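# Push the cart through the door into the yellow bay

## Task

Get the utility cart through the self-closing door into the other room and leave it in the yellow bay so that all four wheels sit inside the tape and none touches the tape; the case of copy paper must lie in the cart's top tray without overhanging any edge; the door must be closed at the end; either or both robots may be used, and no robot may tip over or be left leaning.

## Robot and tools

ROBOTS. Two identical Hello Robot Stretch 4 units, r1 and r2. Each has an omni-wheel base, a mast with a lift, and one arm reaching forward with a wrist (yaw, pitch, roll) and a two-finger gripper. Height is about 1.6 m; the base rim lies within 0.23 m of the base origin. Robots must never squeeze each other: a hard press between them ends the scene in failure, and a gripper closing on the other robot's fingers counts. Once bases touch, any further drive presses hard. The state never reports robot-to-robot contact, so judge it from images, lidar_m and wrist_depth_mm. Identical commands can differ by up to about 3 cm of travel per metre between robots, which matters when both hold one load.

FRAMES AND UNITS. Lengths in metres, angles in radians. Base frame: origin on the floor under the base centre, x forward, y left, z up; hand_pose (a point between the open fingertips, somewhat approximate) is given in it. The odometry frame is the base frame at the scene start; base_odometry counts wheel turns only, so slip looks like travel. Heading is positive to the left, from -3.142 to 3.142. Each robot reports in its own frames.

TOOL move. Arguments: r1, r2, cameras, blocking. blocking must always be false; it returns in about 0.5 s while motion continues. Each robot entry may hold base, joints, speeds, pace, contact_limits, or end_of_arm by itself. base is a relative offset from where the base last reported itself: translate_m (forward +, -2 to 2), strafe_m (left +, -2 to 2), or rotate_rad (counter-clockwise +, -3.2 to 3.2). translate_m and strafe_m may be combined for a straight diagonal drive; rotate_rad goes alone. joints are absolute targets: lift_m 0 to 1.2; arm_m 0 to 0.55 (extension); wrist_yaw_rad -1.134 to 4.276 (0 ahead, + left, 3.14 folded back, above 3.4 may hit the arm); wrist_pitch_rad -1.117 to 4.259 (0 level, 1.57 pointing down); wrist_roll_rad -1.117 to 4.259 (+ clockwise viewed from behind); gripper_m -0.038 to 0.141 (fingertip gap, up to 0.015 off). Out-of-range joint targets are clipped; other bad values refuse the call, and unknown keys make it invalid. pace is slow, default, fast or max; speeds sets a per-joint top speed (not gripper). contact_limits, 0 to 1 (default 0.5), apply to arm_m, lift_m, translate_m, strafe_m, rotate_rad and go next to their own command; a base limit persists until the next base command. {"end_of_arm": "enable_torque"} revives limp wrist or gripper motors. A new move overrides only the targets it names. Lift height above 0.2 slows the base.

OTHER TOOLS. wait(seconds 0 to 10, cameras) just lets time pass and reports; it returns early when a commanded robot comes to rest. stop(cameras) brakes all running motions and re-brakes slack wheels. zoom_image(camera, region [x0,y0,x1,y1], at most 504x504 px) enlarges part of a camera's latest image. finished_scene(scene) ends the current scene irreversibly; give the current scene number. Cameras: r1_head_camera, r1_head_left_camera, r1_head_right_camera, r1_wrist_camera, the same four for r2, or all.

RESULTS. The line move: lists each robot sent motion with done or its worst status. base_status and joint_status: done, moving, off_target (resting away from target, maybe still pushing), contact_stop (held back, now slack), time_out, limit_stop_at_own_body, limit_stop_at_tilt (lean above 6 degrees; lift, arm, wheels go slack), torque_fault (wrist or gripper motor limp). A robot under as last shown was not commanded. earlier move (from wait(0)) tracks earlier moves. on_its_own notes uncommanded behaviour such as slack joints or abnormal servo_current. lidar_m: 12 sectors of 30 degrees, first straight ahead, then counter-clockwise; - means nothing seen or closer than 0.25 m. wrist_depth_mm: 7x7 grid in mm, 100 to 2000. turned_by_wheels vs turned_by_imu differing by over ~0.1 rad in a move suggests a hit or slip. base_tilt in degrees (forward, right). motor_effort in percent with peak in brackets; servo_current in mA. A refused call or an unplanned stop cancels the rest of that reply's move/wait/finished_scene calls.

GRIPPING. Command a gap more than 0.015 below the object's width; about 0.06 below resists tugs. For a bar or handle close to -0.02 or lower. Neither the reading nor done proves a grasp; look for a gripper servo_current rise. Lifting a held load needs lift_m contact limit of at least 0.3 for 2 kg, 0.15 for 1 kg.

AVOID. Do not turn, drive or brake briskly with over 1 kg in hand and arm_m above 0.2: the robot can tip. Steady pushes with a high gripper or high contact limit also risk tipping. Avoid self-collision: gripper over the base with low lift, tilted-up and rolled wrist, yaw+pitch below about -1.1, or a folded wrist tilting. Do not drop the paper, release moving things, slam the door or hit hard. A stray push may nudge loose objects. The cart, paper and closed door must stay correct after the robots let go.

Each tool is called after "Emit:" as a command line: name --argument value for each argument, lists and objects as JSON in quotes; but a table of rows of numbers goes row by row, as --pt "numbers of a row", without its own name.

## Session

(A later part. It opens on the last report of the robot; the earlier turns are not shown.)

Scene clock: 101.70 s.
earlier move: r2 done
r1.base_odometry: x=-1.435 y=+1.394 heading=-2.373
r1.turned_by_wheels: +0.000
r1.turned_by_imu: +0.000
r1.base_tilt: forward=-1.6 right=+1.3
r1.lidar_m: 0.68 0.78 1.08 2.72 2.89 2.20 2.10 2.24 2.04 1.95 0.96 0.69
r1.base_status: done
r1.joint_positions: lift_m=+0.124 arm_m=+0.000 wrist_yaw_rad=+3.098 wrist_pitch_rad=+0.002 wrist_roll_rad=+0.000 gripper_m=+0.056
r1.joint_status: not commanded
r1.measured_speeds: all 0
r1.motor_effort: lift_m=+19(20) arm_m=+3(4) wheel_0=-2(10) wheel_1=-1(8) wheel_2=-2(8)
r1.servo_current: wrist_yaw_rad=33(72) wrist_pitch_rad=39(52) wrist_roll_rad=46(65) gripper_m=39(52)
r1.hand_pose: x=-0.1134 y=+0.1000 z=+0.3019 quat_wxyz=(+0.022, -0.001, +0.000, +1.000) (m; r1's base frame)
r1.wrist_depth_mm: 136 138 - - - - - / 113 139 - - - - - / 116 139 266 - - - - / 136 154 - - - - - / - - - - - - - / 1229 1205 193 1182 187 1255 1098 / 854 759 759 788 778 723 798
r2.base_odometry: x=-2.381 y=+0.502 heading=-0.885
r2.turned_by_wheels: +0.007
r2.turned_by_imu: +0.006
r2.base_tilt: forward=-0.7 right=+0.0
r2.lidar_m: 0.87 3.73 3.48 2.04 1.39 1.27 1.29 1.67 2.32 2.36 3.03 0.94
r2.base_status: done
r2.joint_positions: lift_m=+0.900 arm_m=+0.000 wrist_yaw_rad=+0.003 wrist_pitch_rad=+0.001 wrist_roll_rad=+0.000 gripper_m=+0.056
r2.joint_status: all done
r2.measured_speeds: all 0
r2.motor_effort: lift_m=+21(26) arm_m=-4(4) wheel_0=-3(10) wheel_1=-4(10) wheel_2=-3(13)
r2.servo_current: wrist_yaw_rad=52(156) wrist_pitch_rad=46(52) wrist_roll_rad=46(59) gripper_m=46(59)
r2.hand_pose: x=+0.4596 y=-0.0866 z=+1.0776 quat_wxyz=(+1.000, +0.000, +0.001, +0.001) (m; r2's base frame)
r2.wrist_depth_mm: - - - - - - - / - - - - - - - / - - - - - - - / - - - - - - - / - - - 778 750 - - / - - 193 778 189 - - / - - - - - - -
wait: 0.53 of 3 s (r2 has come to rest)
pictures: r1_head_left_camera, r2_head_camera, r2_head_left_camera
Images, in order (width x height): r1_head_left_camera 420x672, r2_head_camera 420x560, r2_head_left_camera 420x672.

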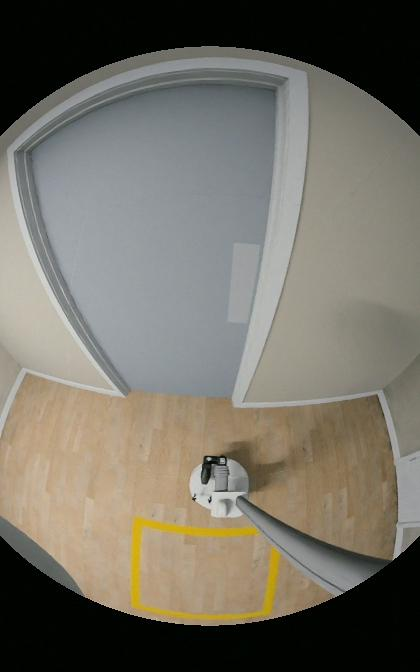

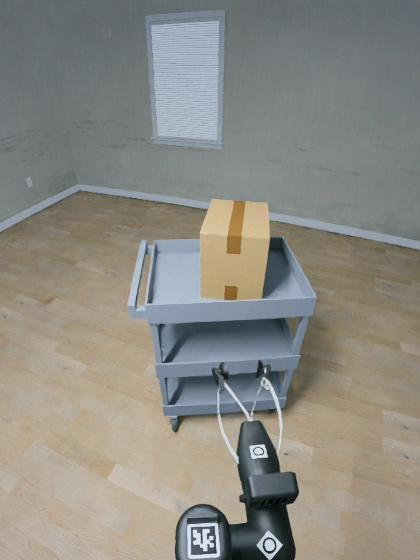

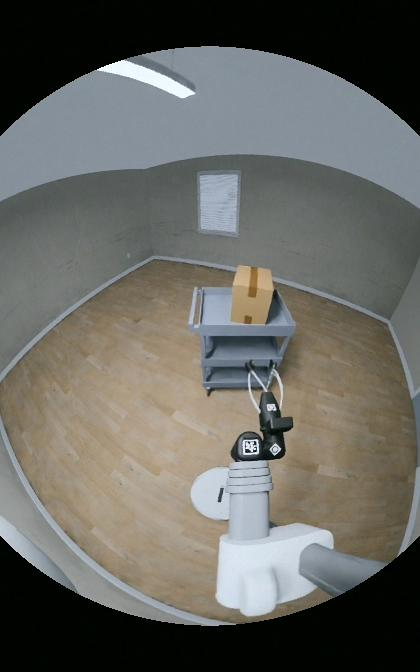

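Emit:
move --r1 '{"base":{"strafe_m":0.25,"translate_m":0.2}}' --r2 '{"base":{"rotate_rad":1.57},"joints":{"wrist_yaw_rad":3.1}}' --blocking false --cameras '[]'

Emit:
wait --seconds 2.5 --cameras '[]'

Emit:
wait --seconds 2 --cameras '["r1_head_left_camera"]'

Emit:
move --r2 '{"base":{"translate_m":-1.17,"strafe_m":-1.04},"pace":"default"}' --blocking false --cameras '[]'

Emit:
wait --seconds 8 --cameras '["r1_head_left_camera","r2_head_camera","r2_head_left_camera"]'

Scene clock: 133.53 s.
move: r1 moving; r2 moving
r1.base_odometry: x=-1.432 y=+1.362 heading=-2.373
r1.turned_by_wheels: +0.000
r1.turned_by_imu: +0.000
r1.base_tilt: forward=-1.6 right=+1.3
r1.lidar_m: 0.64 0.78 1.05 2.68 2.84 2.24 2.12 2.25 2.05 1.97 0.91 0.65
r1.base_status: translate_m moving; strafe_m moving
r1.joint_positions: lift_m=+0.124 arm_m=+0.000 wrist_yaw_rad=+3.098 wrist_pitch_rad=+0.002 wrist_roll_rad=+0.000 gripper_m=+0.056
r1.joint_status: not commanded
r1.measured_speeds: translate_m=+0.078 strafe_m=+0.097 rotate_rad=+0.007 lift_m=+0.000 arm_m=+0.000 wrist_yaw_rad=+0.000 wrist_pitch_rad=+0.000 wrist_roll_rad=+0.000
r1.motor_effort: lift_m=+20(20) arm_m=+1(2) wheel_0=-5(7) wheel_1=+10(10) wheel_2=-6(8)
r1.servo_current: wrist_yaw_rad=46(65) wrist_pitch_rad=33(46) wrist_roll_rad=46(65) gripper_m=39(39)
r1.hand_pose: x=-0.1134 y=+0.1000 z=+0.3019 quat_wxyz=(+0.022, -0.001, +0.000, +1.000) (m; r1's base frame)
r1.wrist_depth_mm: 136 138 - - - - - / 110 138 - - - - - / 114 139 255 - - - - / 135 151 - - - - - / - - - - - - - / 1205 1205 195 1182 187 1205 1118 / 798 750 750 798 778 723 788
r2.base_odometry: x=-2.381 y=+0.502 heading=-0.645
r2.turned_by_wheels: +0.240
r2.turned_by_imu: +0.234
r2.base_tilt: forward=-0.6 right=+0.1
r2.lidar_m: 0.88 3.53 3.32 1.64 1.30 1.27 1.39 2.13 2.29 2.56 3.49 0.87
r2.base_status: rotate_rad moving
r2.joint_positions: lift_m=+0.900 arm_m=+0.000 wrist_yaw_rad=+0.559 wrist_pitch_rad=+0.001 wrist_roll_rad=+0.000 gripper_m=+0.056
r2.joint_status: wrist_yaw_rad moving
r2.measured_speeds: translate_m=-0.001 strafe_m=+0.000 rotate_rad=+0.927 lift_m=+0.000 arm_m=+0.000 wrist_yaw_rad=+1.726 wrist_pitch_rad=+0.000 wrist_roll_rad=+0.000
r2.motor_effort: lift_m=+21(21) arm_m=-4(5) wheel_0=-9(13) wheel_1=-9(9) wheel_2=-11(11)
r2.servo_current: wrist_yaw_rad=85(130) wrist_pitch_rad=46(46) wrist_roll_rad=46(52) gripper_m=46(52)
r2.hand_pose: x=+0.4618 y=+0.0790 z=+1.0776 quat_wxyz=(+0.961, +0.000, +0.001, +0.276) (m; r2's base frame)
r2.wrist_depth_mm: - - - - - - - / - - - - - - - / - - - - - - - / - - - - - - - / - - - - - - - / - - 196 - 190 - 831 / - - - - - 609 530
pictures: none
No camera images: "cameras" was empty.

Scene clock: 135.40 s.
earlier move: r1 moving; r2 done
r1.base_odometry: x=-1.405 y=+1.075 heading=-2.373
r1.turned_by_wheels: +0.000
r1.turned_by_imu: +0.002
r1.base_tilt: forward=-1.6 right=+1.2
r1.lidar_m: 0.53 0.57 0.79 1.98 2.63 2.41 2.31 2.43 2.27 1.82 0.64 0.56
r1.base_status: translate_m moving; strafe_m moving
r1.joint_positions: lift_m=+0.124 arm_m=+0.000 wrist_yaw_rad=+3.098 wrist_pitch_rad=+0.002 wrist_roll_rad=+0.000 gripper_m=+0.056
r1.joint_status: not commanded
r1.measured_speeds: all 0
r1.motor_effort: lift_m=+20(20) arm_m=+1(2) wheel_0=-2(7) wheel_1=+0(11) wheel_2=-1(8)
r1.servo_current: wrist_yaw_rad=46(65) wrist_pitch_rad=39(52) wrist_roll_rad=46(72) gripper_m=46(52)
r1.hand_pose: x=-0.1134 y=+0.1000 z=+0.3019 quat_wxyz=(+0.022, -0.001, +0.000, +1.000) (m; r1's base frame)
r1.wrist_depth_mm: 136 138 - - - - - / 113 139 - - - - - / 116 139 267 - - - - / 136 154 - - - - - / - - - - - - - / 1182 1205 195 1182 187 1138 1098 / 854 809 699 154 691 768 759
r2.base_odometry: x=-2.381 y=+0.502 heading=+0.684
r2.turned_by_wheels: +1.329
r2.turned_by_imu: +1.294
r2.base_tilt: forward=-0.7 right=+0.1
r2.lidar_m: 2.09 1.38 1.25 1.30 1.67 2.32 2.35 3.02 0.92 0.88 0.93 3.49
r2.base_status: done
r2.joint_positions: lift_m=+0.900 arm_m=+0.000 wrist_yaw_rad=+3.097 wrist_pitch_rad=+0.001 wrist_roll_rad=+0.000 gripper_m=+0.056
r2.joint_status: all done
r2.measured_speeds: all 0
r2.motor_effort: lift_m=+21(21) arm_m=-4(5) wheel_0=-3(13) wheel_1=-3(10) wheel_2=-4(12)
r2.servo_current: wrist_yaw_rad=46(137) wrist_pitch_rad=33(52) wrist_roll_rad=52(59) gripper_m=46(59)
r2.hand_pose: x=-0.1133 y=+0.1002 z=+1.0777 quat_wxyz=(+0.022, -0.001, +0.000, +1.000) (m; r2's base frame)
r2.wrist_depth_mm: - - - - - - - / - 131 183 - - - - / 106 141 189 - - - - / 131 144 - - - - - / - - - - - - - / - - 196 - 191 - - / - - - - - - -
wait: 1.87 of 2.5 s (r2 has come to rest)
pictures: none
No camera images: "cameras" was empty.

Scene clock: 135.57 s.
earlier move: r1 done
r1.base_odometry: x=-1.405 y=+1.075 heading=-2.373
r1.turned_by_wheels: +0.000
r1.turned_by_imu: +0.000
r1.base_tilt: forward=-1.6 right=+1.2
r1.lidar_m: 0.53 0.57 0.80 1.97 2.62 2.37 2.30 2.46 2.27 1.84 0.69 0.58
r1.base_status: done
r1.joint_positions: lift_m=+0.124 arm_m=+0.000 wrist_yaw_rad=+3.098 wrist_pitch_rad=+0.002 wrist_roll_rad=+0.000 gripper_m=+0.056
r1.joint_status: not commanded
r1.measured_speeds: all 0
r1.motor_effort: lift_m=+20(20) arm_m=+0(2) wheel_0=-1(7) wheel_1=+2(11) wheel_2=-1(8)
r1.servo_current: wrist_yaw_rad=46(65) wrist_pitch_rad=39(52) wrist_roll_rad=52(72) gripper_m=39(52)
r1.hand_pose: x=-0.1134 y=+0.1000 z=+0.3019 quat_wxyz=(+0.022, -0.001, +0.000, +1.000) (m; r1's base frame)
r1.wrist_depth_mm: 136 138 - - - - - / 113 139 - - - - - / 116 139 267 - - - - / 136 154 - - - - - / - - - - - - - / 1205 1205 193 1182 187 1118 1098 / 842 788 707 153 683 759 750
r2.base_odometry: x=-2.381 y=+0.502 heading=+0.684
r2.turned_by_wheels: +0.000
r2.turned_by_imu: +0.000
r2.base_tilt: forward=-0.7 right=+0.0
r2.lidar_m: 2.07 1.38 1.26 1.30 1.63 2.31 2.34 3.01 0.94 0.87 0.93 3.48
r2.base_status: done
r2.joint_positions: lift_m=+0.900 arm_m=+0.000 wrist_yaw_rad=+3.097 wrist_pitch_rad=+0.001 wrist_roll_rad=+0.000 gripper_m=+0.056
r2.joint_status: all done
r2.measured_speeds: all 0
r2.motor_effort: lift_m=+21(21) arm_m=-4(5) wheel_0=-3(13) wheel_1=-4(10) wheel_2=-5(12)
r2.servo_current: wrist_yaw_rad=52(137) wrist_pitch_rad=39(52) wrist_roll_rad=52(59) gripper_m=46(59)
r2.hand_pose: x=-0.1133 y=+0.1002 z=+1.0777 quat_wxyz=(+0.022, -0.001, +0.000, +1.000) (m; r2's base frame)
r2.wrist_depth_mm: - - - - - - - / - 130 183 - - - - / 106 141 189 - - - - / 131 144 - - - - - / - - - - - - - / - - 196 - 192 - - / - - - - - - -
wait: 0.17 of 2 s (r1 has come to rest)
pictures: r1_head_left_camera
Images, in order (width x height): r1_head_left_camera 420x672.

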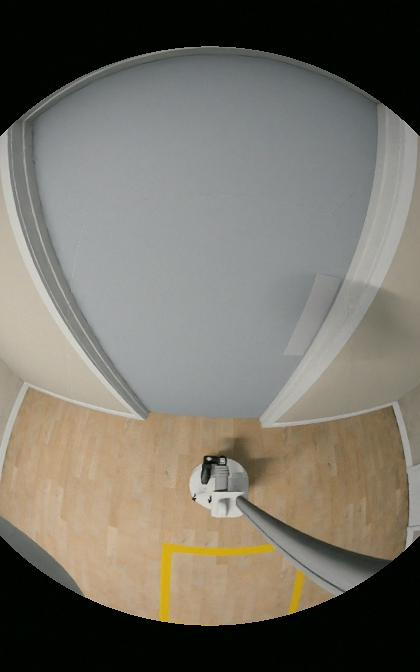

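Scene clock: 136.07 s.
move: r2 moving
r1: as last shown
r1.lidar_m: 0.53 0.57 0.79 1.99 2.59 2.41 2.31 2.43 2.31 1.85 0.68 0.58
r1.motor_effort: lift_m=+19(20) arm_m=+0(1) wheel_0=-2(2) wheel_1=+1(2) wheel_2=-1(1)
r1.servo_current: wrist_yaw_rad=59(59) wrist_pitch_rad=39(52) wrist_roll_rad=39(72) gripper_m=39(46)
r1.wrist_depth_mm: 136 138 - - - - - / 113 139 - - - - - / 116 139 268 - - - - / 136 154 - - - - - / - - - - - - - / 1205 1182 193 1160 187 1138 1098 / 854 798 707 153 691 759 750
r2.base_odometry: x=-2.386 y=+0.469 heading=+0.685
r2.turned_by_wheels: +0.000
r2.turned_by_imu: +0.000
r2.base_tilt: forward=-0.7 right=+0.1
r2.lidar_m: 2.12 1.42 1.30 1.33 1.66 2.30 2.35 2.97 0.93 0.86 0.89 3.48
r2.base_status: translate_m moving; strafe_m moving
r2.joint_positions: lift_m=+0.900 arm_m=+0.000 wrist_yaw_rad=+3.097 wrist_pitch_rad=+0.001 wrist_roll_rad=+0.000 gripper_m=+0.056
r2.joint_status: not commanded
r2.measured_speeds: translate_m=-0.095 strafe_m=-0.085 rotate_rad=+0.000 lift_m=+0.000 arm_m=+0.000 wrist_yaw_rad=+0.000 wrist_pitch_rad=+0.000 wrist_roll_rad=+0.000
r2.motor_effort: lift_m=+21(21) arm_m=-4(5) wheel_0=+8(9) wheel_1=-11(11) wheel_2=+9(11)
r2.servo_current: wrist_yaw_rad=39(46) wrist_pitch_rad=46(46) wrist_roll_rad=46(46) gripper_m=52(52)
r2.hand_pose: x=-0.1133 y=+0.1002 z=+1.0777 quat_wxyz=(+0.022, -0.001, +0.000, +1.000) (m; r2's base frame)
r2.wrist_depth_mm: - 142 - - - - - / - 132 212 - - - - / 106 142 183 - - - - / 133 144 - - - - - / - - - - - - - / - - 196 - 191 - - / - - - - - - -
pictures: none
No camera images: "cameras" was empty.

Scene clock: 142.23 s.
earlier move: r2 done
r1.base_odometry: x=-1.405 y=+1.075 heading=-2.373
r1.turned_by_wheels: +0.000
r1.turned_by_imu: +0.000
r1.base_tilt: forward=-1.6 right=+1.3
r1.lidar_m: 0.53 0.58 0.76 1.95 2.63 2.39 2.31 2.44 2.30 1.86 0.68 0.55
r1.base_status: not commanded
r1.joint_positions: lift_m=+0.124 arm_m=+0.000 wrist_yaw_rad=+3.098 wrist_pitch_rad=+0.002 wrist_roll_rad=+0.000 gripper_m=+0.056
r1.joint_status: not commanded
r1.measured_speeds: all 0
r1.motor_effort: lift_m=+20(20) arm_m=-2(2) wheel_0=-1(2) wheel_1=+2(2) wheel_2=-1(1)
r1.servo_current: wrist_yaw_rad=59(72) wrist_pitch_rad=39(52) wrist_roll_rad=46(72) gripper_m=46(52)
r1.hand_pose: x=-0.1134 y=+0.1000 z=+0.3019 quat_wxyz=(+0.022, -0.001, +0.000, +1.000) (m; r1's base frame)
r1.wrist_depth_mm: 136 138 - - - - - / 113 139 - - - - - / 116 139 267 - - - - / 136 154 - - - - - / - - - - - - - / 1205 1205 195 1160 187 1118 1078 / 866 788 707 154 699 768 750
r2.base_odometry: x=-2.629 y=-1.043 heading=+0.685
r2.turned_by_wheels: +0.000
r2.turned_by_imu: -0.002
r2.base_tilt: forward=-0.7 right=+0.1
r2.lidar_m: 0.70 2.91 2.70 2.70 1.80 1.63 1.67 2.19 2.06 2.08 2.64 0.79
r2.base_status: done
r2.joint_positions: lift_m=+0.900 arm_m=+0.000 wrist_yaw_rad=+3.097 wrist_pitch_rad=+0.001 wrist_roll_rad=+0.000 gripper_m=+0.056
r2.joint_status: not commanded
r2.measured_speeds: all 0
r2.motor_effort: lift_m=+20(21) arm_m=-4(5) wheel_0=+4(11) wheel_1=-2(12) wheel_2=+3(12)
r2.servo_current: wrist_yaw_rad=46(65) wrist_pitch_rad=46(52) wrist_roll_rad=52(65) gripper_m=46(59)
r2.hand_pose: x=-0.1133 y=+0.1002 z=+1.0777 quat_wxyz=(+0.022, -0.001, +0.000, +1.000) (m; r2's base frame)
r2.wrist_depth_mm: - 142 - - - - - / - 129 174 - - - - / 107 135 200 - - - - / 127 144 - - - - - / - - - - - - - / - - 196 - 188 - - / 236 - - - - - -
wait: 6.17 of 8 s (r2 has come to rest)
pictures: r1_head_left_camera, r2_head_camera, r2_head_left_camera
Images, in order (width x height): r1_head_left_camera 420x672, r2_head_camera 420x560, r2_head_left_camera 420x672.

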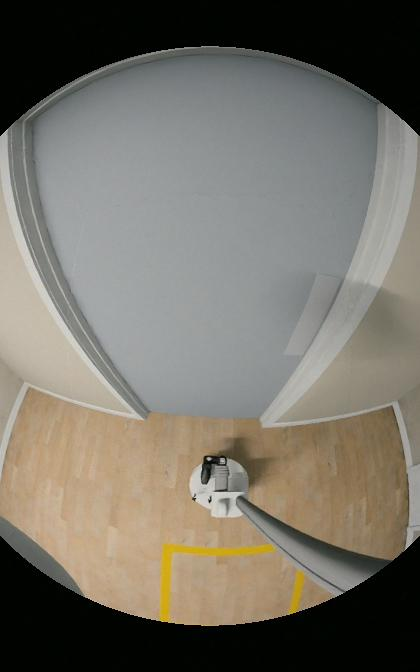

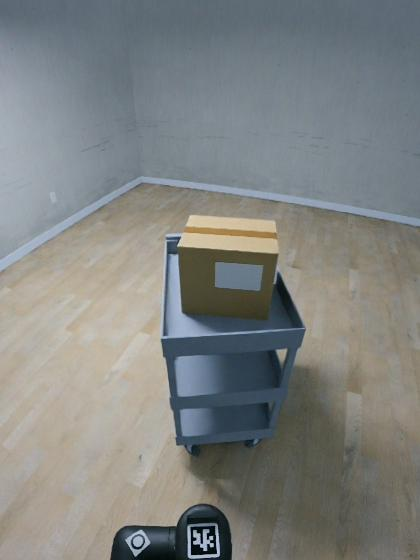

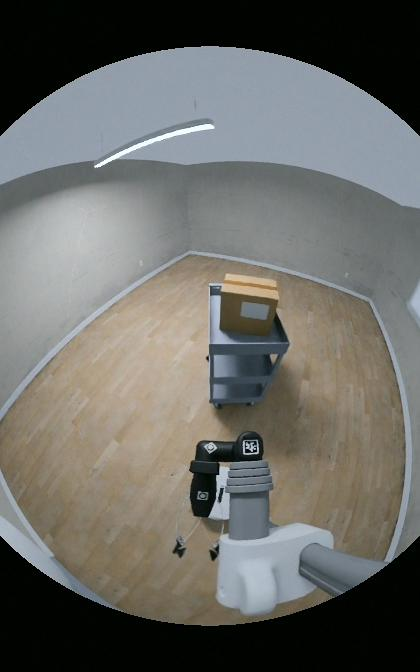

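Emit:
move --r1 '{"base":{"translate_m":0.24}}' --r2 '{"joints":{"lift_m":1.08,"wrist_yaw_rad":0,"gripper_m":0.1}}' --blocking false --cameras '[]'

Emit:
wait --seconds 3 --cameras '[]'

Emit:
move --r1 '{"base":{"translate_m":1.2},"pace":"slow","contact_limits":{"translate_m":0.8}}' --r2 '{"base":{"translate_m":0.2},"joints":{"wrist_pitch_rad":1.57,"wrist_roll_rad":1.57}}' --blocking false --cameras '[]'

Emit:
wait --seconds 4 --cameras '["r1_head_left_camera","r2_head_camera","r2_wrist_camera"]'

Scene clock: 177.80 s.
move: r1 moving; r2 moving
r1.base_odometry: x=-1.427 y=+1.053 heading=-2.373
r1.turned_by_wheels: +0.000
r1.turned_by_imu: +0.000
r1.base_tilt: forward=-1.6 right=+1.2
r1.lidar_m: 0.51 0.54 0.75 1.85 2.62 2.41 2.33 2.47 2.29 1.71 0.63 0.54
r1.base_status: translate_m moving
r1.joint_positions: lift_m=+0.124 arm_m=+0.000 wrist_yaw_rad=+3.098 wrist_pitch_rad=+0.002 wrist_roll_rad=+0.000 gripper_m=+0.056
r1.joint_status: not commanded
r1.measured_speeds: translate_m=+0.122 strafe_m=+0.000 rotate_rad=+0.005 lift_m=+0.000 arm_m=+0.000 wrist_yaw_rad=+0.000 wrist_pitch_rad=+0.000 wrist_roll_rad=+0.000
r1.motor_effort: lift_m=+19(20) arm_m=-3(4) wheel_0=+8(8) wheel_1=+4(8) wheel_2=-8(9)
r1.servo_current: wrist_yaw_rad=59(65) wrist_pitch_rad=39(46) wrist_roll_rad=46(52) gripper_m=39(46)
r1.hand_pose: x=-0.1134 y=+0.1000 z=+0.3019 quat_wxyz=(+0.022, -0.001, +0.000, +1.000) (m; r1's base frame)
r1.wrist_depth_mm: 136 138 - - - - - / 112 139 - - - - - / 115 139 257 - - - - / 136 155 - - - - - / - - - - - - - / 1205 1205 194 1182 187 1138 1118 / 854 798 189 143 699 750 759
r2.base_odometry: x=-2.629 y=-1.043 heading=+0.685
r2.turned_by_wheels: +0.000
r2.turned_by_imu: +0.000
r2.base_tilt: forward=-0.7 right=+0.1
r2.lidar_m: 0.74 2.93 2.68 2.71 1.82 1.64 1.69 2.12 2.04 2.09 2.68 0.77
r2.base_status: not commanded
r2.joint_positions: lift_m=+0.938 arm_m=+0.000 wrist_yaw_rad=+2.538 wrist_pitch_rad=+0.001 wrist_roll_rad=+0.000 gripper_m=+0.075
r2.joint_status: lift_m moving; wrist_yaw_rad moving; gripper_m moving
r2.measured_speeds: translate_m=+0.000 strafe_m=+0.000 rotate_rad=+0.000 lift_m=+0.146 arm_m=+0.000 wrist_yaw_rad=-1.737 wrist_pitch_rad=+0.000 wrist_roll_rad=+0.000
r2.motor_effort: lift_m=+23(25) arm_m=-4(4) wheel_0=+4(4) wheel_1=-3(3) wheel_2=+3(3)
r2.servo_current: wrist_yaw_rad=91(150) wrist_pitch_rad=39(46) wrist_roll_rad=52(52) gripper_m=111(111)
r2.hand_pose: x=-0.0169 y=+0.2356 z=+1.1156 quat_wxyz=(+0.297, -0.001, +0.000, +0.955) (m; r2's base frame)
r2.wrist_depth_mm: - - - - - - - / - - - - - - - / - - - - - - - / - - - - - - - / - - - - - - - / - - 189 - 187 - - / - - - - - - -
pictures: none
No camera images: "cameras" was empty.

Scene clock: 179.53 s.
earlier move: r1 done; r2 moving
r1.base_odometry: x=-1.577 y=+0.908 heading=-2.373
r1.turned_by_wheels: +0.000
r1.turned_by_imu: +0.000
r1.base_tilt: forward=-1.6 right=+1.3
r1.lidar_m: 0.30 0.31 0.45 1.01 2.59 2.63 2.57 2.66 2.30 0.92 0.42 0.30
r1.base_status: done
r1.joint_positions: lift_m=+0.124 arm_m=+0.000 wrist_yaw_rad=+3.098 wrist_pitch_rad=+0.002 wrist_roll_rad=+0.000 gripper_m=+0.056
r1.joint_status: not commanded
r1.measured_speeds: all 0
r1.motor_effort: lift_m=+19(20) arm_m=-3(4) wheel_0=+3(8) wheel_1=+3(8) wheel_2=+1(10)
r1.servo_current: wrist_yaw_rad=39(78) wrist_pitch_rad=39(46) wrist_roll_rad=46(72) gripper_m=39(46)
r1.hand_pose: x=-0.1134 y=+0.1000 z=+0.3019 quat_wxyz=(+0.022, -0.001, +0.000, +1.000) (m; r1's base frame)
r1.wrist_depth_mm: 136 138 - - - - - / 113 139 - - - - - / 116 139 267 - - - - / 136 154 - - - - - / - - - - - - - / 1205 1182 193 1160 187 1138 1098 / 798 750 750 788 778 750 759
r2.base_odometry: x=-2.629 y=-1.043 heading=+0.684
r2.turned_by_wheels: +0.000
r2.turned_by_imu: +0.000
r2.base_tilt: forward=-0.7 right=+0.0
r2.lidar_m: 0.73 2.89 2.69 2.71 1.82 1.59 1.71 2.16 2.06 2.09 2.65 0.77
r2.base_status: not commanded
r2.joint_positions: lift_m=+1.080 arm_m=+0.000 wrist_yaw_rad=+0.003 wrist_pitch_rad=+0.001 wrist_roll_rad=+0.000 gripper_m=+0.100
r2.joint_status: lift_m moving; wrist_yaw_rad moving; the others done
r2.measured_speeds: all 0
r2.motor_effort: lift_m=+20(25) arm_m=-4(5) wheel_0=+4(4) wheel_1=-3(3) wheel_2=+3(3)
r2.servo_current: wrist_yaw_rad=46(150) wrist_pitch_rad=39(46) wrist_roll_rad=39(59) gripper_m=46(117)
r2.hand_pose: x=+0.4596 y=-0.0866 z=+1.2576 quat_wxyz=(+1.000, +0.000, +0.001, +0.001) (m; r2's base frame)
r2.wrist_depth_mm: - - - - - - - / - - - - - - - / - - - - - - - / - - - - - - - / - - - - - - - / - - 195 759 195 - - / - - - - - - -
wait: 1.73 of 3 s (r1 has come to rest)
pictures: none
No camera images: "cameras" was empty.

Scene clock: 180.03 s.
earlier move: r2 moving
move: r1 moving; r2 moving
r1.base_odometry: x=-1.586 y=+0.899 heading=-2.372
r1.turned_by_wheels: +0.000
r1.turned_by_imu: +0.000
r1.base_tilt: forward=-1.7 right=+1.3
r1.lidar_m: 0.28 0.31 0.44 0.95 2.64 2.66 2.56 2.70 2.29 0.88 0.38 0.32
r1.base_status: translate_m moving
r1.joint_positions: lift_m=+0.124 arm_m=+0.000 wrist_yaw_rad=+3.098 wrist_pitch_rad=+0.002 wrist_roll_rad=+0.000 gripper_m=+0.056
r1.joint_status: not commanded
r1.measured_speeds: translate_m=+0.049 strafe_m=+0.000 rotate_rad=+0.001 lift_m=+0.000 arm_m=+0.000 wrist_yaw_rad=+0.000 wrist_pitch_rad=+0.000 wrist_roll_rad=+0.000
r1.motor_effort: lift_m=+19(20) arm_m=-3(4) wheel_0=+4(6) wheel_1=+3(7) wheel_2=-5(6)
r1.servo_current: wrist_yaw_rad=39(72) wrist_pitch_rad=46(46) wrist_roll_rad=59(65) gripper_m=39(46)
r1.contact_limits: translate_m 0.8
r1.hand_pose: x=-0.1134 y=+0.1000 z=+0.3019 quat_wxyz=(+0.022, -0.001, +0.000, +1.000) (m; r1's base frame)
r1.wrist_depth_mm: 136 138 - - - - - / 113 139 - - - - - / 116 139 267 - - - - / 136 154 - - - - - / - - - - - - - / 1205 1205 193 1182 187 1138 1098 / 798 759 750 788 778 759 750
r2.base_odometry: x=-2.605 y=-1.024 heading=+0.685
r2.turned_by_wheels: +0.000
r2.turned_by_imu: +0.000
r2.base_tilt: forward=-0.7 right=+0.1
r2.lidar_m: 0.71 2.93 2.67 2.72 1.86 1.62 1.73 2.20 2.07 2.09 2.69 0.75
r2.base_status: translate_m moving
r2.joint_positions: lift_m=+1.080 arm_m=+0.000 wrist_yaw_rad=+0.003 wrist_pitch_rad=+0.581 wrist_roll_rad=+0.588 gripper_m=+0.100
r2.joint_status: lift_m moving; wrist_yaw_rad moving; wrist_pitch_rad moving; wrist_roll_rad moving
r2.measured_speeds: translate_m=+0.121 strafe_m=+0.001 rotate_rad=-0.003 lift_m=+0.000 arm_m=+0.000 wrist_yaw_rad=+0.000 wrist_pitch_rad=+1.819 wrist_roll_rad=+1.820
r2.motor_effort: lift_m=+21(23) arm_m=-4(5) wheel_0=+6(12) wheel_1=+8(8) wheel_2=-13(13)
r2.servo_current: wrist_yaw_rad=20(85) wrist_pitch_rad=85(117) wrist_roll_rad=104(104) gripper_m=52(59)
r2.hand_pose: x=+0.4122 y=-0.0867 z=+1.0995 quat_wxyz=(+0.917, +0.277, +0.275, -0.082) (m; r2's base frame)
r2.wrist_depth_mm: - - - - - - - / - - - 640 - - 1921 / - - 668 676 723 1921 1618 / - - 750 741 741 1576 1430 / - - - - - 1366 1281 / - - 193 162 186 1205 1160 / - 1921 1708 - - - 1042
pictures: none
No camera images: "cameras" was empty.

Scene clock: 181.60 s.
earlier move: r1 moving; r2 done
r1.base_odometry: x=-1.689 y=+0.799 heading=-2.371
r1.turned_by_wheels: +0.001
r1.turned_by_imu: +0.005
r1.base_tilt: forward=-1.6 right=+1.3
r1.lidar_m: - 0.25 0.27 0.64 2.62 2.80 2.72 2.84 2.32 0.36 0.31 0.25
r1.base_status: translate_m moving
r1.joint_positions: lift_m=+0.124 arm_m=+0.000 wrist_yaw_rad=+3.098 wrist_pitch_rad=+0.002 wrist_roll_rad=+0.000 gripper_m=+0.056
r1.joint_status: not commanded
r1.measured_speeds: translate_m=+0.099 strafe_m=-0.001 rotate_rad=+0.005 lift_m=+0.000 arm_m=+0.000 wrist_yaw_rad=+0.000 wrist_pitch_rad=+0.000 wrist_roll_rad=+0.000
r1.motor_effort: lift_m=+19(20) arm_m=-3(4) wheel_0=+20(24) wheel_1=+12(14) wheel_2=-18(20)
r1.servo_current: wrist_yaw_rad=59(72) wrist_pitch_rad=39(52) wrist_roll_rad=46(65) gripper_m=39(46)
r1.contact_limits: translate_m 0.8
r1.hand_pose: x=-0.1134 y=+0.1000 z=+0.3019 quat_wxyz=(+0.022, -0.001, +0.000, +1.000) (m; r1's base frame)
r1.wrist_depth_mm: - 137 - - - - - / - 137 - - - - - / 109 137 202 - - - - / 121 138 277 - - - - / 1756 - - - - - - / 1229 1366 192 1182 188 1138 1098 / 866 759 750 788 778 759 759
r2.base_odometry: x=-2.474 y=-0.917 heading=+0.685
r2.turned_by_wheels: +0.000
r2.turned_by_imu: +0.000
r2.base_tilt: forward=-0.7 right=+0.0
r2.lidar_m: 0.51 2.81 2.60 2.65 1.99 1.73 1.84 2.34 2.13 2.18 2.72 0.58
r2.base_status: done
r2.joint_positions: lift_m=+1.080 arm_m=+0.000 wrist_yaw_rad=+0.003 wrist_pitch_rad=+1.567 wrist_roll_rad=+1.568 gripper_m=+0.100
r2.joint_status: all done
r2.measured_speeds: all 0
r2.motor_effort: lift_m=+21(24) arm_m=-4(5) wheel_0=+3(12) wheel_1=+4(9) wheel_2=-4(13)
r2.servo_current: wrist_yaw_rad=39(85) wrist_pitch_rad=39(117) wrist_roll_rad=46(111) gripper_m=59(59)
r2.hand_pose: x=+0.1724 y=-0.0874 z=+0.9695 quat_wxyz=(+0.502, +0.500, +0.500, -0.498) (m; r2's base frame)
r2.wrist_depth_mm: 1182 1205 1205 1182 1182 1160 1138 / - 1182 1182 1205 1182 1182 1182 / - 691 1205 1182 1182 1182 1182 / - 991 1205 1182 1182 1160 1160 / - 723 1182 1182 - 1205 362 / - 707 195 1205 191 1160 1182 / 1205 1182 1205 - 1205 1182 1182
wait: 1.57 of 4 s (r2 has come to rest)
pictures: r1_head_left_camera, r2_head_camera, r2_wrist_camera
Images, in order (width x height): r1_head_left_camera 420x672, r2_head_camera 420x560, r2_wrist_camera 616x392.

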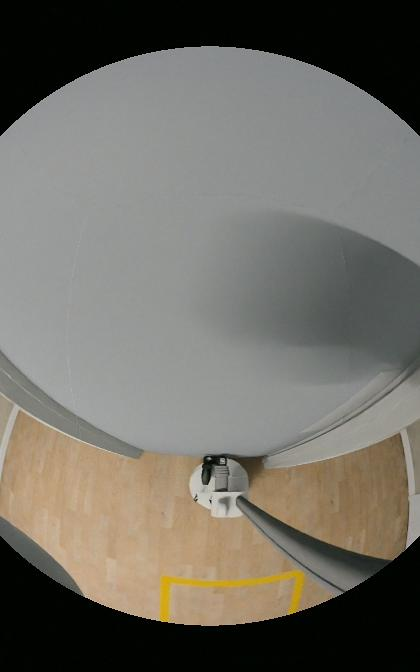

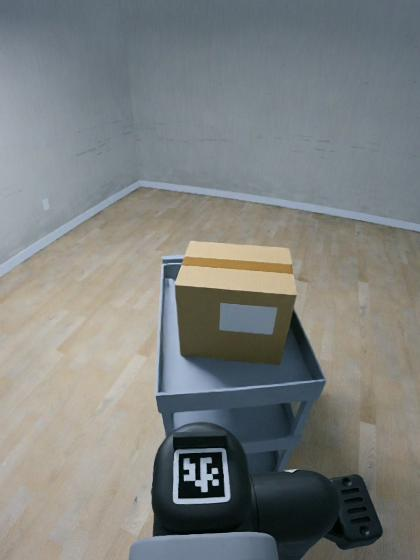

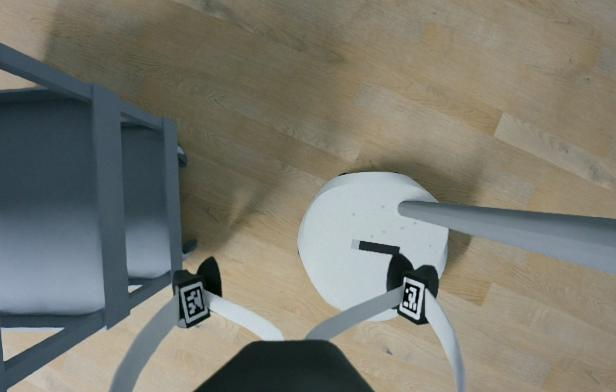

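Emit:
move --r2 '{"base":{"translate_m":0.1},"joints":{"arm_m":0.265}}' --blocking false --cameras '[]'

Emit:
wait --seconds 3 --cameras '["r1_head_left_camera","r2_head_camera","r2_wrist_camera"]'

Scene clock: 197.93 s.
earlier move: r1 done
move: r2 moving
r1.base_odometry: x=-2.439 y=+0.073 heading=-2.372
r1.turned_by_wheels: -0.001
r1.turned_by_imu: -0.001
r1.base_tilt: forward=-1.6 right=+1.3
r1.lidar_m: 0.81 3.50 2.61 0.25 0.25 0.60 3.83 0.86 1.13 2.24 2.30 0.93
r1.base_status: done
r1.joint_positions: lift_m=+0.124 arm_m=+0.000 wrist_yaw_rad=+3.103 wrist_pitch_rad=+0.002 wrist_roll_rad=+0.000 gripper_m=+0.056
r1.joint_status: not commanded
r1.measured_speeds: all 0
r1.motor_effort: lift_m=+19(19) arm_m=+5(5) wheel_0=+3(3) wheel_1=+9(9) wheel_2=-4(4)
r1.servo_current: wrist_yaw_rad=33(65) wrist_pitch_rad=46(52) wrist_roll_rad=46(59) gripper_m=39(46)
r1.contact_limits: translate_m 0.8
r1.hand_pose: x=-0.1139 y=+0.0986 z=+0.3019 quat_wxyz=(+0.019, -0.001, +0.000, +1.000) (m; r1's base frame)
r1.wrist_depth_mm: - 136 - - - - 402 / - 137 - - - - 413 / 110 137 194 - - - 424 / 120 138 294 - - - 433 / - - - - - - 439 / - 1098 194 1182 187 1138 436 / 809 750 759 798 788 683 436
r2.base_odometry: x=-2.450 y=-0.897 heading=+0.685
r2.turned_by_wheels: +0.000
r2.turned_by_imu: +0.002
r2.base_tilt: forward=-0.7 right=+0.0
r2.lidar_m: 0.49 2.82 2.59 2.64 1.08 0.86 1.91 2.32 2.13 2.18 2.74 0.53
r2.base_status: translate_m moving
r2.joint_positions: lift_m=+1.080 arm_m=+0.051 wrist_yaw_rad=+0.003 wrist_pitch_rad=+1.567 wrist_roll_rad=+1.568 gripper_m=+0.100
r2.joint_status: arm_m moving
r2.measured_speeds: translate_m=+0.122 strafe_m=+0.000 rotate_rad=+0.004 lift_m=+0.000 arm_m=+0.195 wrist_yaw_rad=+0.000 wrist_pitch_rad=+0.000 wrist_roll_rad=+0.001
r2.motor_effort: lift_m=+21(21) arm_m=+7(14) wheel_0=+6(9) wheel_1=+8(9) wheel_2=-13(14)
r2.servo_current: wrist_yaw_rad=46(52) wrist_pitch_rad=39(46) wrist_roll_rad=39(52) gripper_m=52(59)
r2.hand_pose: x=+0.2229 y=-0.0874 z=+0.9695 quat_wxyz=(+0.502, +0.500, +0.500, -0.498) (m; r2's base frame)
r2.wrist_depth_mm: 1205 1182 1160 1160 1182 1205 1160 / - 1205 1182 1182 1182 1160 1138 / - 668 1182 1205 1182 1182 1160 / - 699 1205 1205 - 1182 1182 / - 699 1205 1205 - 1160 1182 / - 640 196 1182 193 1182 1205 / - 1182 1160 - 1182 1205 1205
pictures: none
No camera images: "cameras" was empty.

Scene clock: 199.33 s.
earlier move: r2 done
r1.base_odometry: x=-2.439 y=+0.073 heading=-2.372
r1.turned_by_wheels: +0.000
r1.turned_by_imu: +0.000
r1.base_tilt: forward=-1.6 right=+1.3
r1.lidar_m: 0.90 3.50 2.61 0.25 0.26 0.62 3.83 0.85 1.17 2.23 2.35 3.23
r1.base_status: done
r1.joint_positions: lift_m=+0.124 arm_m=+0.000 wrist_yaw_rad=+3.103 wrist_pitch_rad=+0.002 wrist_roll_rad=+0.000 gripper_m=+0.056
r1.joint_status: not commanded
r1.measured_speeds: all 0
r1.motor_effort: lift_m=+19(19) arm_m=+4(5) wheel_0=+3(3) wheel_1=+8(9) wheel_2=-4(4)
r1.servo_current: wrist_yaw_rad=33(72) wrist_pitch_rad=39(52) wrist_roll_rad=52(65) gripper_m=39(46)
r1.contact_limits: translate_m 0.8
r1.hand_pose: x=-0.1139 y=+0.0986 z=+0.3019 quat_wxyz=(+0.019, -0.001, +0.000, +1.000) (m; r1's base frame)
r1.wrist_depth_mm: - 137 - - - - 404 / - 136 - - - - 415 / 110 137 194 - - - 421 / 120 137 294 - - - 433 / - - - - - - 439 / - 1098 195 1182 187 1138 436 / 809 750 759 788 778 683 436
r2.base_odometry: x=-2.397 y=-0.854 heading=+0.685
r2.turned_by_wheels: +0.000
r2.turned_by_imu: +0.000
r2.base_tilt: forward=-0.7 right=+0.0
r2.lidar_m: 0.41 2.78 2.56 2.60 2.10 0.92 1.98 2.37 2.18 2.22 2.80 0.47
r2.base_status: done
r2.joint_positions: lift_m=+1.080 arm_m=+0.265 wrist_yaw_rad=+0.003 wrist_pitch_rad=+1.567 wrist_roll_rad=+1.568 gripper_m=+0.100
r2.joint_status: all done
r2.measured_speeds: all 0
r2.motor_effort: lift_m=+21(21) arm_m=+7(14) wheel_0=+2(10) wheel_1=+3(9) wheel_2=-3(14)
r2.servo_current: wrist_yaw_rad=52(65) wrist_pitch_rad=46(46) wrist_roll_rad=46(59) gripper_m=52(59)
r2.hand_pose: x=+0.4371 y=-0.0874 z=+0.9695 quat_wxyz=(+0.502, +0.500, +0.500, -0.498) (m; r2's base frame)
r2.wrist_depth_mm: 204 384 377 1182 1182 1160 1160 / 216 297 - 1182 1160 1182 1160 / 222 322 - 1182 1182 1182 1160 / 237 334 - 1182 1182 - 1182 / 238 357 - 1160 1160 - 1160 / 255 330 188 1182 194 1205 1182 / 263 322 - - 1205 1182 1182
wait: 1.40 of 3 s (r2 has come to rest)
pictures: r1_head_left_camera, r2_head_camera, r2_wrist_camera
Images, in order (width x height): r1_head_left_camera 420x672, r2_head_camera 420x560, r2_wrist_camera 616x392.

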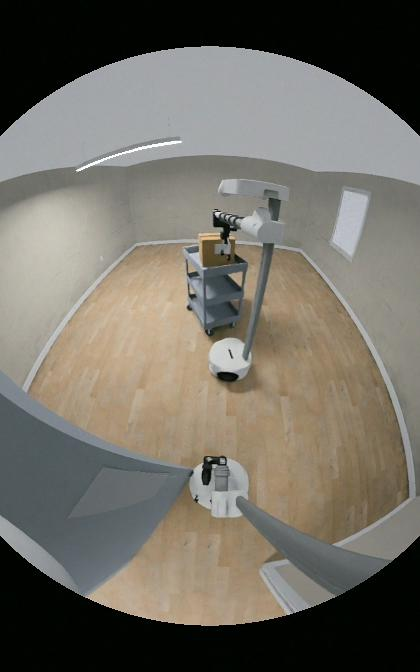

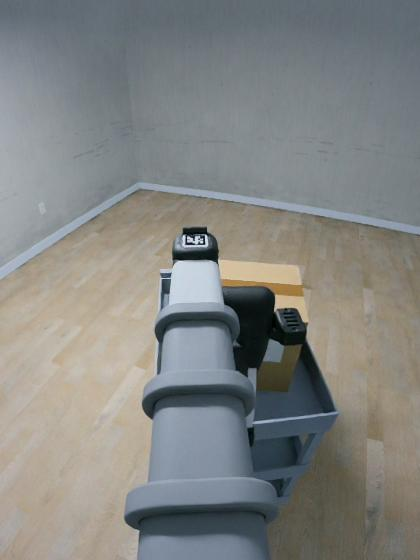

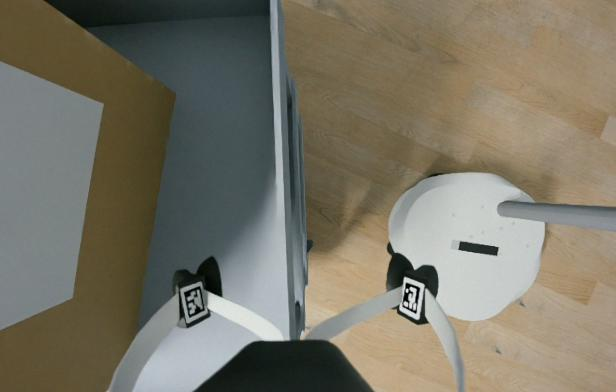

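Emit:
move --r1 '{"base":{"strafe_m":0.4},"pace":"slow","contact_limits":{"strafe_m":0.6}}' --r2 '{"joints":{"lift_m":0.97},"pace":"slow"}' --blocking false --cameras '[]'

Emit:
wait --seconds 5 --cameras '["r2_wrist_camera"]'

Emit:
wait --seconds 4 --cameras '["r1_head_left_camera","r2_head_camera","r2_wrist_camera"]'

Scene clock: 214.17 s.
move: r1 moving; r2 moving
r1.base_odometry: x=-2.429 y=+0.063 heading=-2.372
r1.turned_by_wheels: +0.000
r1.turned_by_imu: +0.000
r1.base_tilt: forward=-1.6 right=+1.3
r1.lidar_m: 0.89 3.49 2.60 0.25 0.26 0.61 3.83 0.88 1.17 2.26 2.34 1.03
r1.base_status: strafe_m moving
r1.joint_positions: lift_m=+0.124 arm_m=+0.000 wrist_yaw_rad=+3.103 wrist_pitch_rad=+0.002 wrist_roll_rad=+0.000 gripper_m=+0.056
r1.joint_status: not commanded
r1.measured_speeds: translate_m=+0.000 strafe_m=+0.056 rotate_rad=+0.002 lift_m=+0.000 arm_m=+0.000 wrist_yaw_rad=+0.000 wrist_pitch_rad=+0.000 wrist_roll_rad=+0.000
r1.motor_effort: lift_m=+19(19) arm_m=+5(5) wheel_0=-11(14) wheel_1=+11(11) wheel_2=+0(4)
r1.servo_current: wrist_yaw_rad=52(65) wrist_pitch_rad=39(52) wrist_roll_rad=59(65) gripper_m=39(46)
r1.contact_limits: strafe_m 0.6
r1.hand_pose: x=-0.1139 y=+0.0986 z=+0.3019 quat_wxyz=(+0.019, -0.001, +0.000, +1.000) (m; r1's base frame)
r1.wrist_depth_mm: - 136 - - - - 379 / - 137 - - - - 342 / 110 137 193 - - - 397 / 120 137 294 - - - 410 / - - - - - - 413 / - 1098 193 1205 187 1138 413 / 809 750 750 788 778 732 410
r2.base_odometry: x=-2.397 y=-0.854 heading=+0.685
r2.turned_by_wheels: +0.000
r2.turned_by_imu: +0.000
r2.base_tilt: forward=-0.7 right=+0.0
r2.lidar_m: 0.42 2.80 2.58 2.61 2.10 0.91 1.97 2.35 2.17 2.21 2.78 0.44
r2.base_status: not commanded
r2.joint_positions: lift_m=+1.055 arm_m=+0.265 wrist_yaw_rad=+0.003 wrist_pitch_rad=+1.567 wrist_roll_rad=+1.568 gripper_m=+0.100
r2.joint_status: lift_m moving
r2.measured_speeds: translate_m=+0.000 strafe_m=+0.000 rotate_rad=+0.000 lift_m=-0.097 arm_m=+0.000 wrist_yaw_rad=+0.000 wrist_pitch_rad=+0.000 wrist_roll_rad=+0.000
r2.motor_effort: lift_m=+16(21) arm_m=+7(8) wheel_0=+2(2) wheel_1=+3(4) wheel_2=-4(4)
r2.servo_current: wrist_yaw_rad=39(65) wrist_pitch_rad=46(46) wrist_roll_rad=33(52) gripper_m=52(59)
r2.hand_pose: x=+0.4371 y=-0.0874 z=+0.9448 quat_wxyz=(+0.502, +0.500, +0.500, -0.498) (m; r2's base frame)
r2.wrist_depth_mm: 204 - - 1160 1138 1138 1118 / 216 294 - 1160 1160 1160 1160 / 222 325 - 1160 1182 1160 1160 / 236 329 - 1182 1182 - 1118 / 244 334 - 1160 1160 - 1160 / 255 327 189 1182 195 1160 1138 / 262 324 - - 1160 1160 1182
pictures: none
No camera images: "cameras" was empty.

Scene clock: 215.43 s.
earlier move: r1 moving; r2 done
r1.base_odometry: x=-2.346 y=-0.023 heading=-2.373
r1.turned_by_wheels: +0.000
r1.turned_by_imu: +0.000
r1.base_tilt: forward=-1.6 right=+1.3
r1.lidar_m: 0.90 3.34 2.56 0.25 0.25 0.46 3.83 0.95 1.16 2.38 2.48 0.95
r1.base_status: strafe_m moving
r1.joint_positions: lift_m=+0.124 arm_m=+0.000 wrist_yaw_rad=+3.103 wrist_pitch_rad=+0.002 wrist_roll_rad=+0.000 gripper_m=+0.056
r1.joint_status: not commanded
r1.measured_speeds: translate_m=+0.001 strafe_m=+0.100 rotate_rad=-0.003 lift_m=+0.000 arm_m=+0.000 wrist_yaw_rad=+0.000 wrist_pitch_rad=+0.000 wrist_roll_rad=+0.000
r1.motor_effort: lift_m=+19(19) arm_m=+5(5) wheel_0=-11(16) wheel_1=+9(11) wheel_2=-1(4)
r1.servo_current: wrist_yaw_rad=39(72) wrist_pitch_rad=39(52) wrist_roll_rad=39(72) gripper_m=39(46)
r1.contact_limits: strafe_m 0.6
r1.hand_pose: x=-0.1139 y=+0.0986 z=+0.3019 quat_wxyz=(+0.019, -0.001, +0.000, +1.000) (m; r1's base frame)
r1.wrist_depth_mm: - 136 - - - 418 254 / - 137 - - - 433 257 / 110 137 193 - - 439 262 / 120 138 293 - - 445 241 / 917 - - - - 455 266 / 946 1182 194 1182 187 452 266 / 798 750 759 788 778 336 265
r2.base_odometry: x=-2.397 y=-0.854 heading=+0.685
r2.turned_by_wheels: +0.000
r2.turned_by_imu: +0.000
r2.base_tilt: forward=-0.7 right=+0.1
r2.lidar_m: 0.42 2.77 2.56 2.58 1.03 0.95 1.98 2.36 2.17 2.20 2.80 0.45
r2.base_status: not commanded
r2.joint_positions: lift_m=+0.970 arm_m=+0.265 wrist_yaw_rad=+0.003 wrist_pitch_rad=+1.567 wrist_roll_rad=+1.568 gripper_m=+0.100
r2.joint_status: all done
r2.measured_speeds: all 0
r2.motor_effort: lift_m=+14(21) arm_m=+7(8) wheel_0=+2(3) wheel_1=+3(4) wheel_2=-4(4)
r2.servo_current: wrist_yaw_rad=39(65) wrist_pitch_rad=39(52) wrist_roll_rad=59(59) gripper_m=59(59)
r2.hand_pose: x=+0.4371 y=-0.0874 z=+0.8602 quat_wxyz=(+0.502, +0.500, +0.500, -0.498) (m; r2's base frame)
r2.wrist_depth_mm: 203 - - 1078 1078 1060 1042 / 216 274 - 1078 1060 1060 1060 / 228 289 - 1060 1078 1078 1078 / 230 289 - 1078 1078 - 1060 / 245 - - 1078 1098 - - / 255 172 188 1060 195 - 1078 / 254 - - - 1078 1078 1060
wait: 1.27 of 5 s (r2 has come to rest)
pictures: r2_wrist_camera
Images, in order (width x height): r2_wrist_camera 616x392.

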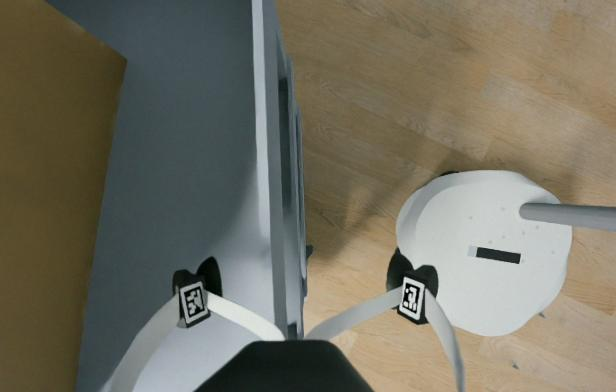

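Scene clock: 218.80 s.
earlier move: r1 done
r1.base_odometry: x=-2.161 y=-0.214 heading=-2.372
r1.turned_by_wheels: +0.000
r1.turned_by_imu: +0.001
r1.base_tilt: forward=-1.6 right=+1.3
r1.lidar_m: 1.10 0.28 0.25 - 0.25 0.28 3.89 1.11 1.15 2.63 2.72 0.99
r1.base_status: done
r1.joint_positions: lift_m=+0.124 arm_m=+0.000 wrist_yaw_rad=+3.103 wrist_pitch_rad=+0.002 wrist_roll_rad=+0.000 gripper_m=+0.056
r1.joint_status: not commanded
r1.measured_speeds: all 0
r1.motor_effort: lift_m=+19(20) arm_m=+5(5) wheel_0=-9(16) wheel_1=+4(11) wheel_2=+0(4)
r1.servo_current: wrist_yaw_rad=52(72) wrist_pitch_rad=39(52) wrist_roll_rad=39(72) gripper_m=39(52)
r1.contact_limits: strafe_m 0.6
r1.hand_pose: x=-0.1139 y=+0.0986 z=+0.3019 quat_wxyz=(+0.019, -0.001, +0.000, +1.000) (m; r1's base frame)
r1.wrist_depth_mm: - 136 - - 379 222 - / - 136 - - 384 226 167 / 110 137 194 - 389 243 167 / 120 137 294 - 392 229 168 / 1756 - - - 399 230 169 / 1205 1229 193 1182 188 231 169 / 866 750 759 788 362 202 -
r2.base_odometry: x=-2.397 y=-0.854 heading=+0.685
r2.turned_by_wheels: +0.000
r2.turned_by_imu: +0.000
r2.base_tilt: forward=-0.7 right=+0.0
r2.lidar_m: 0.43 2.80 2.58 2.64 1.02 1.00 1.98 2.36 2.17 2.21 2.76 0.48
r2.base_status: not commanded
r2.joint_positions: lift_m=+0.970 arm_m=+0.265 wrist_yaw_rad=+0.003 wrist_pitch_rad=+1.567 wrist_roll_rad=+1.568 gripper_m=+0.100
r2.joint_status: all done
r2.measured_speeds: all 0
r2.motor_effort: lift_m=+14(21) arm_m=+7(8) wheel_0=+2(3) wheel_1=+4(4) wheel_2=-4(4)
r2.servo_current: wrist_yaw_rad=46(65) wrist_pitch_rad=39(52) wrist_roll_rad=52(59) gripper_m=52(59)
r2.hand_pose: x=+0.4371 y=-0.0874 z=+0.8602 quat_wxyz=(+0.502, +0.500, +0.500, -0.498) (m; r2's base frame)
r2.wrist_depth_mm: 203 - - 1060 1078 1060 1042 / 216 274 - 1060 1042 1060 1042 / 228 289 - 1098 1078 1060 1060 / 231 287 - 1098 1060 - 1060 / 244 - - 1098 1078 - - / 256 172 187 1078 195 - 1078 / 254 - - - 1078 1078 1078
wait: 3.37 of 4 s (r1 has come to rest)
pictures: r1_head_left_camera, r2_head_camera, r2_wrist_camera
Images, in order (width x height): r1_head_left_camera 420x672, r2_head_camera 420x560, r2_wrist_camera 616x392.

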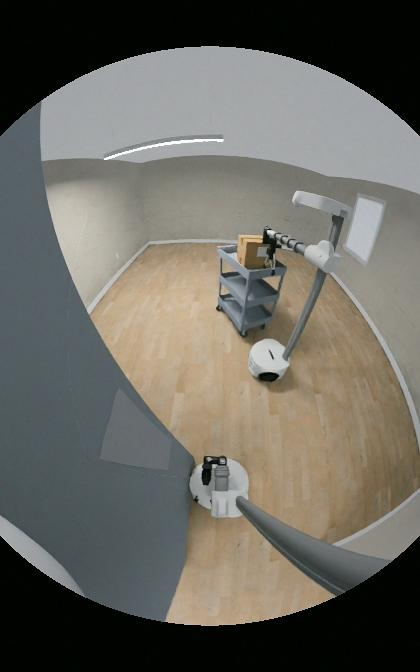

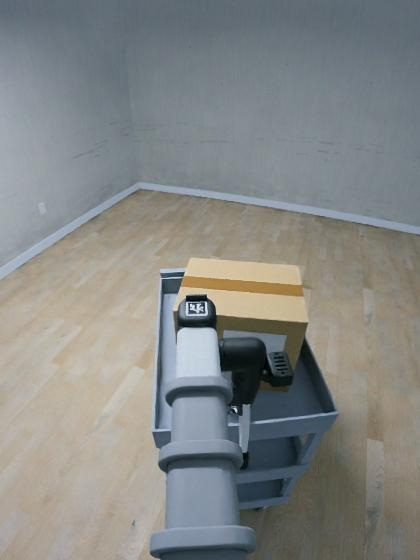

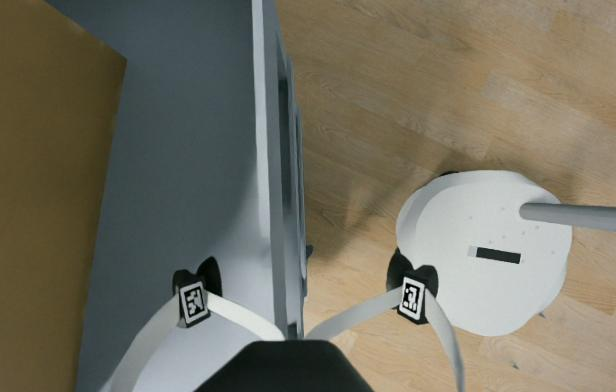

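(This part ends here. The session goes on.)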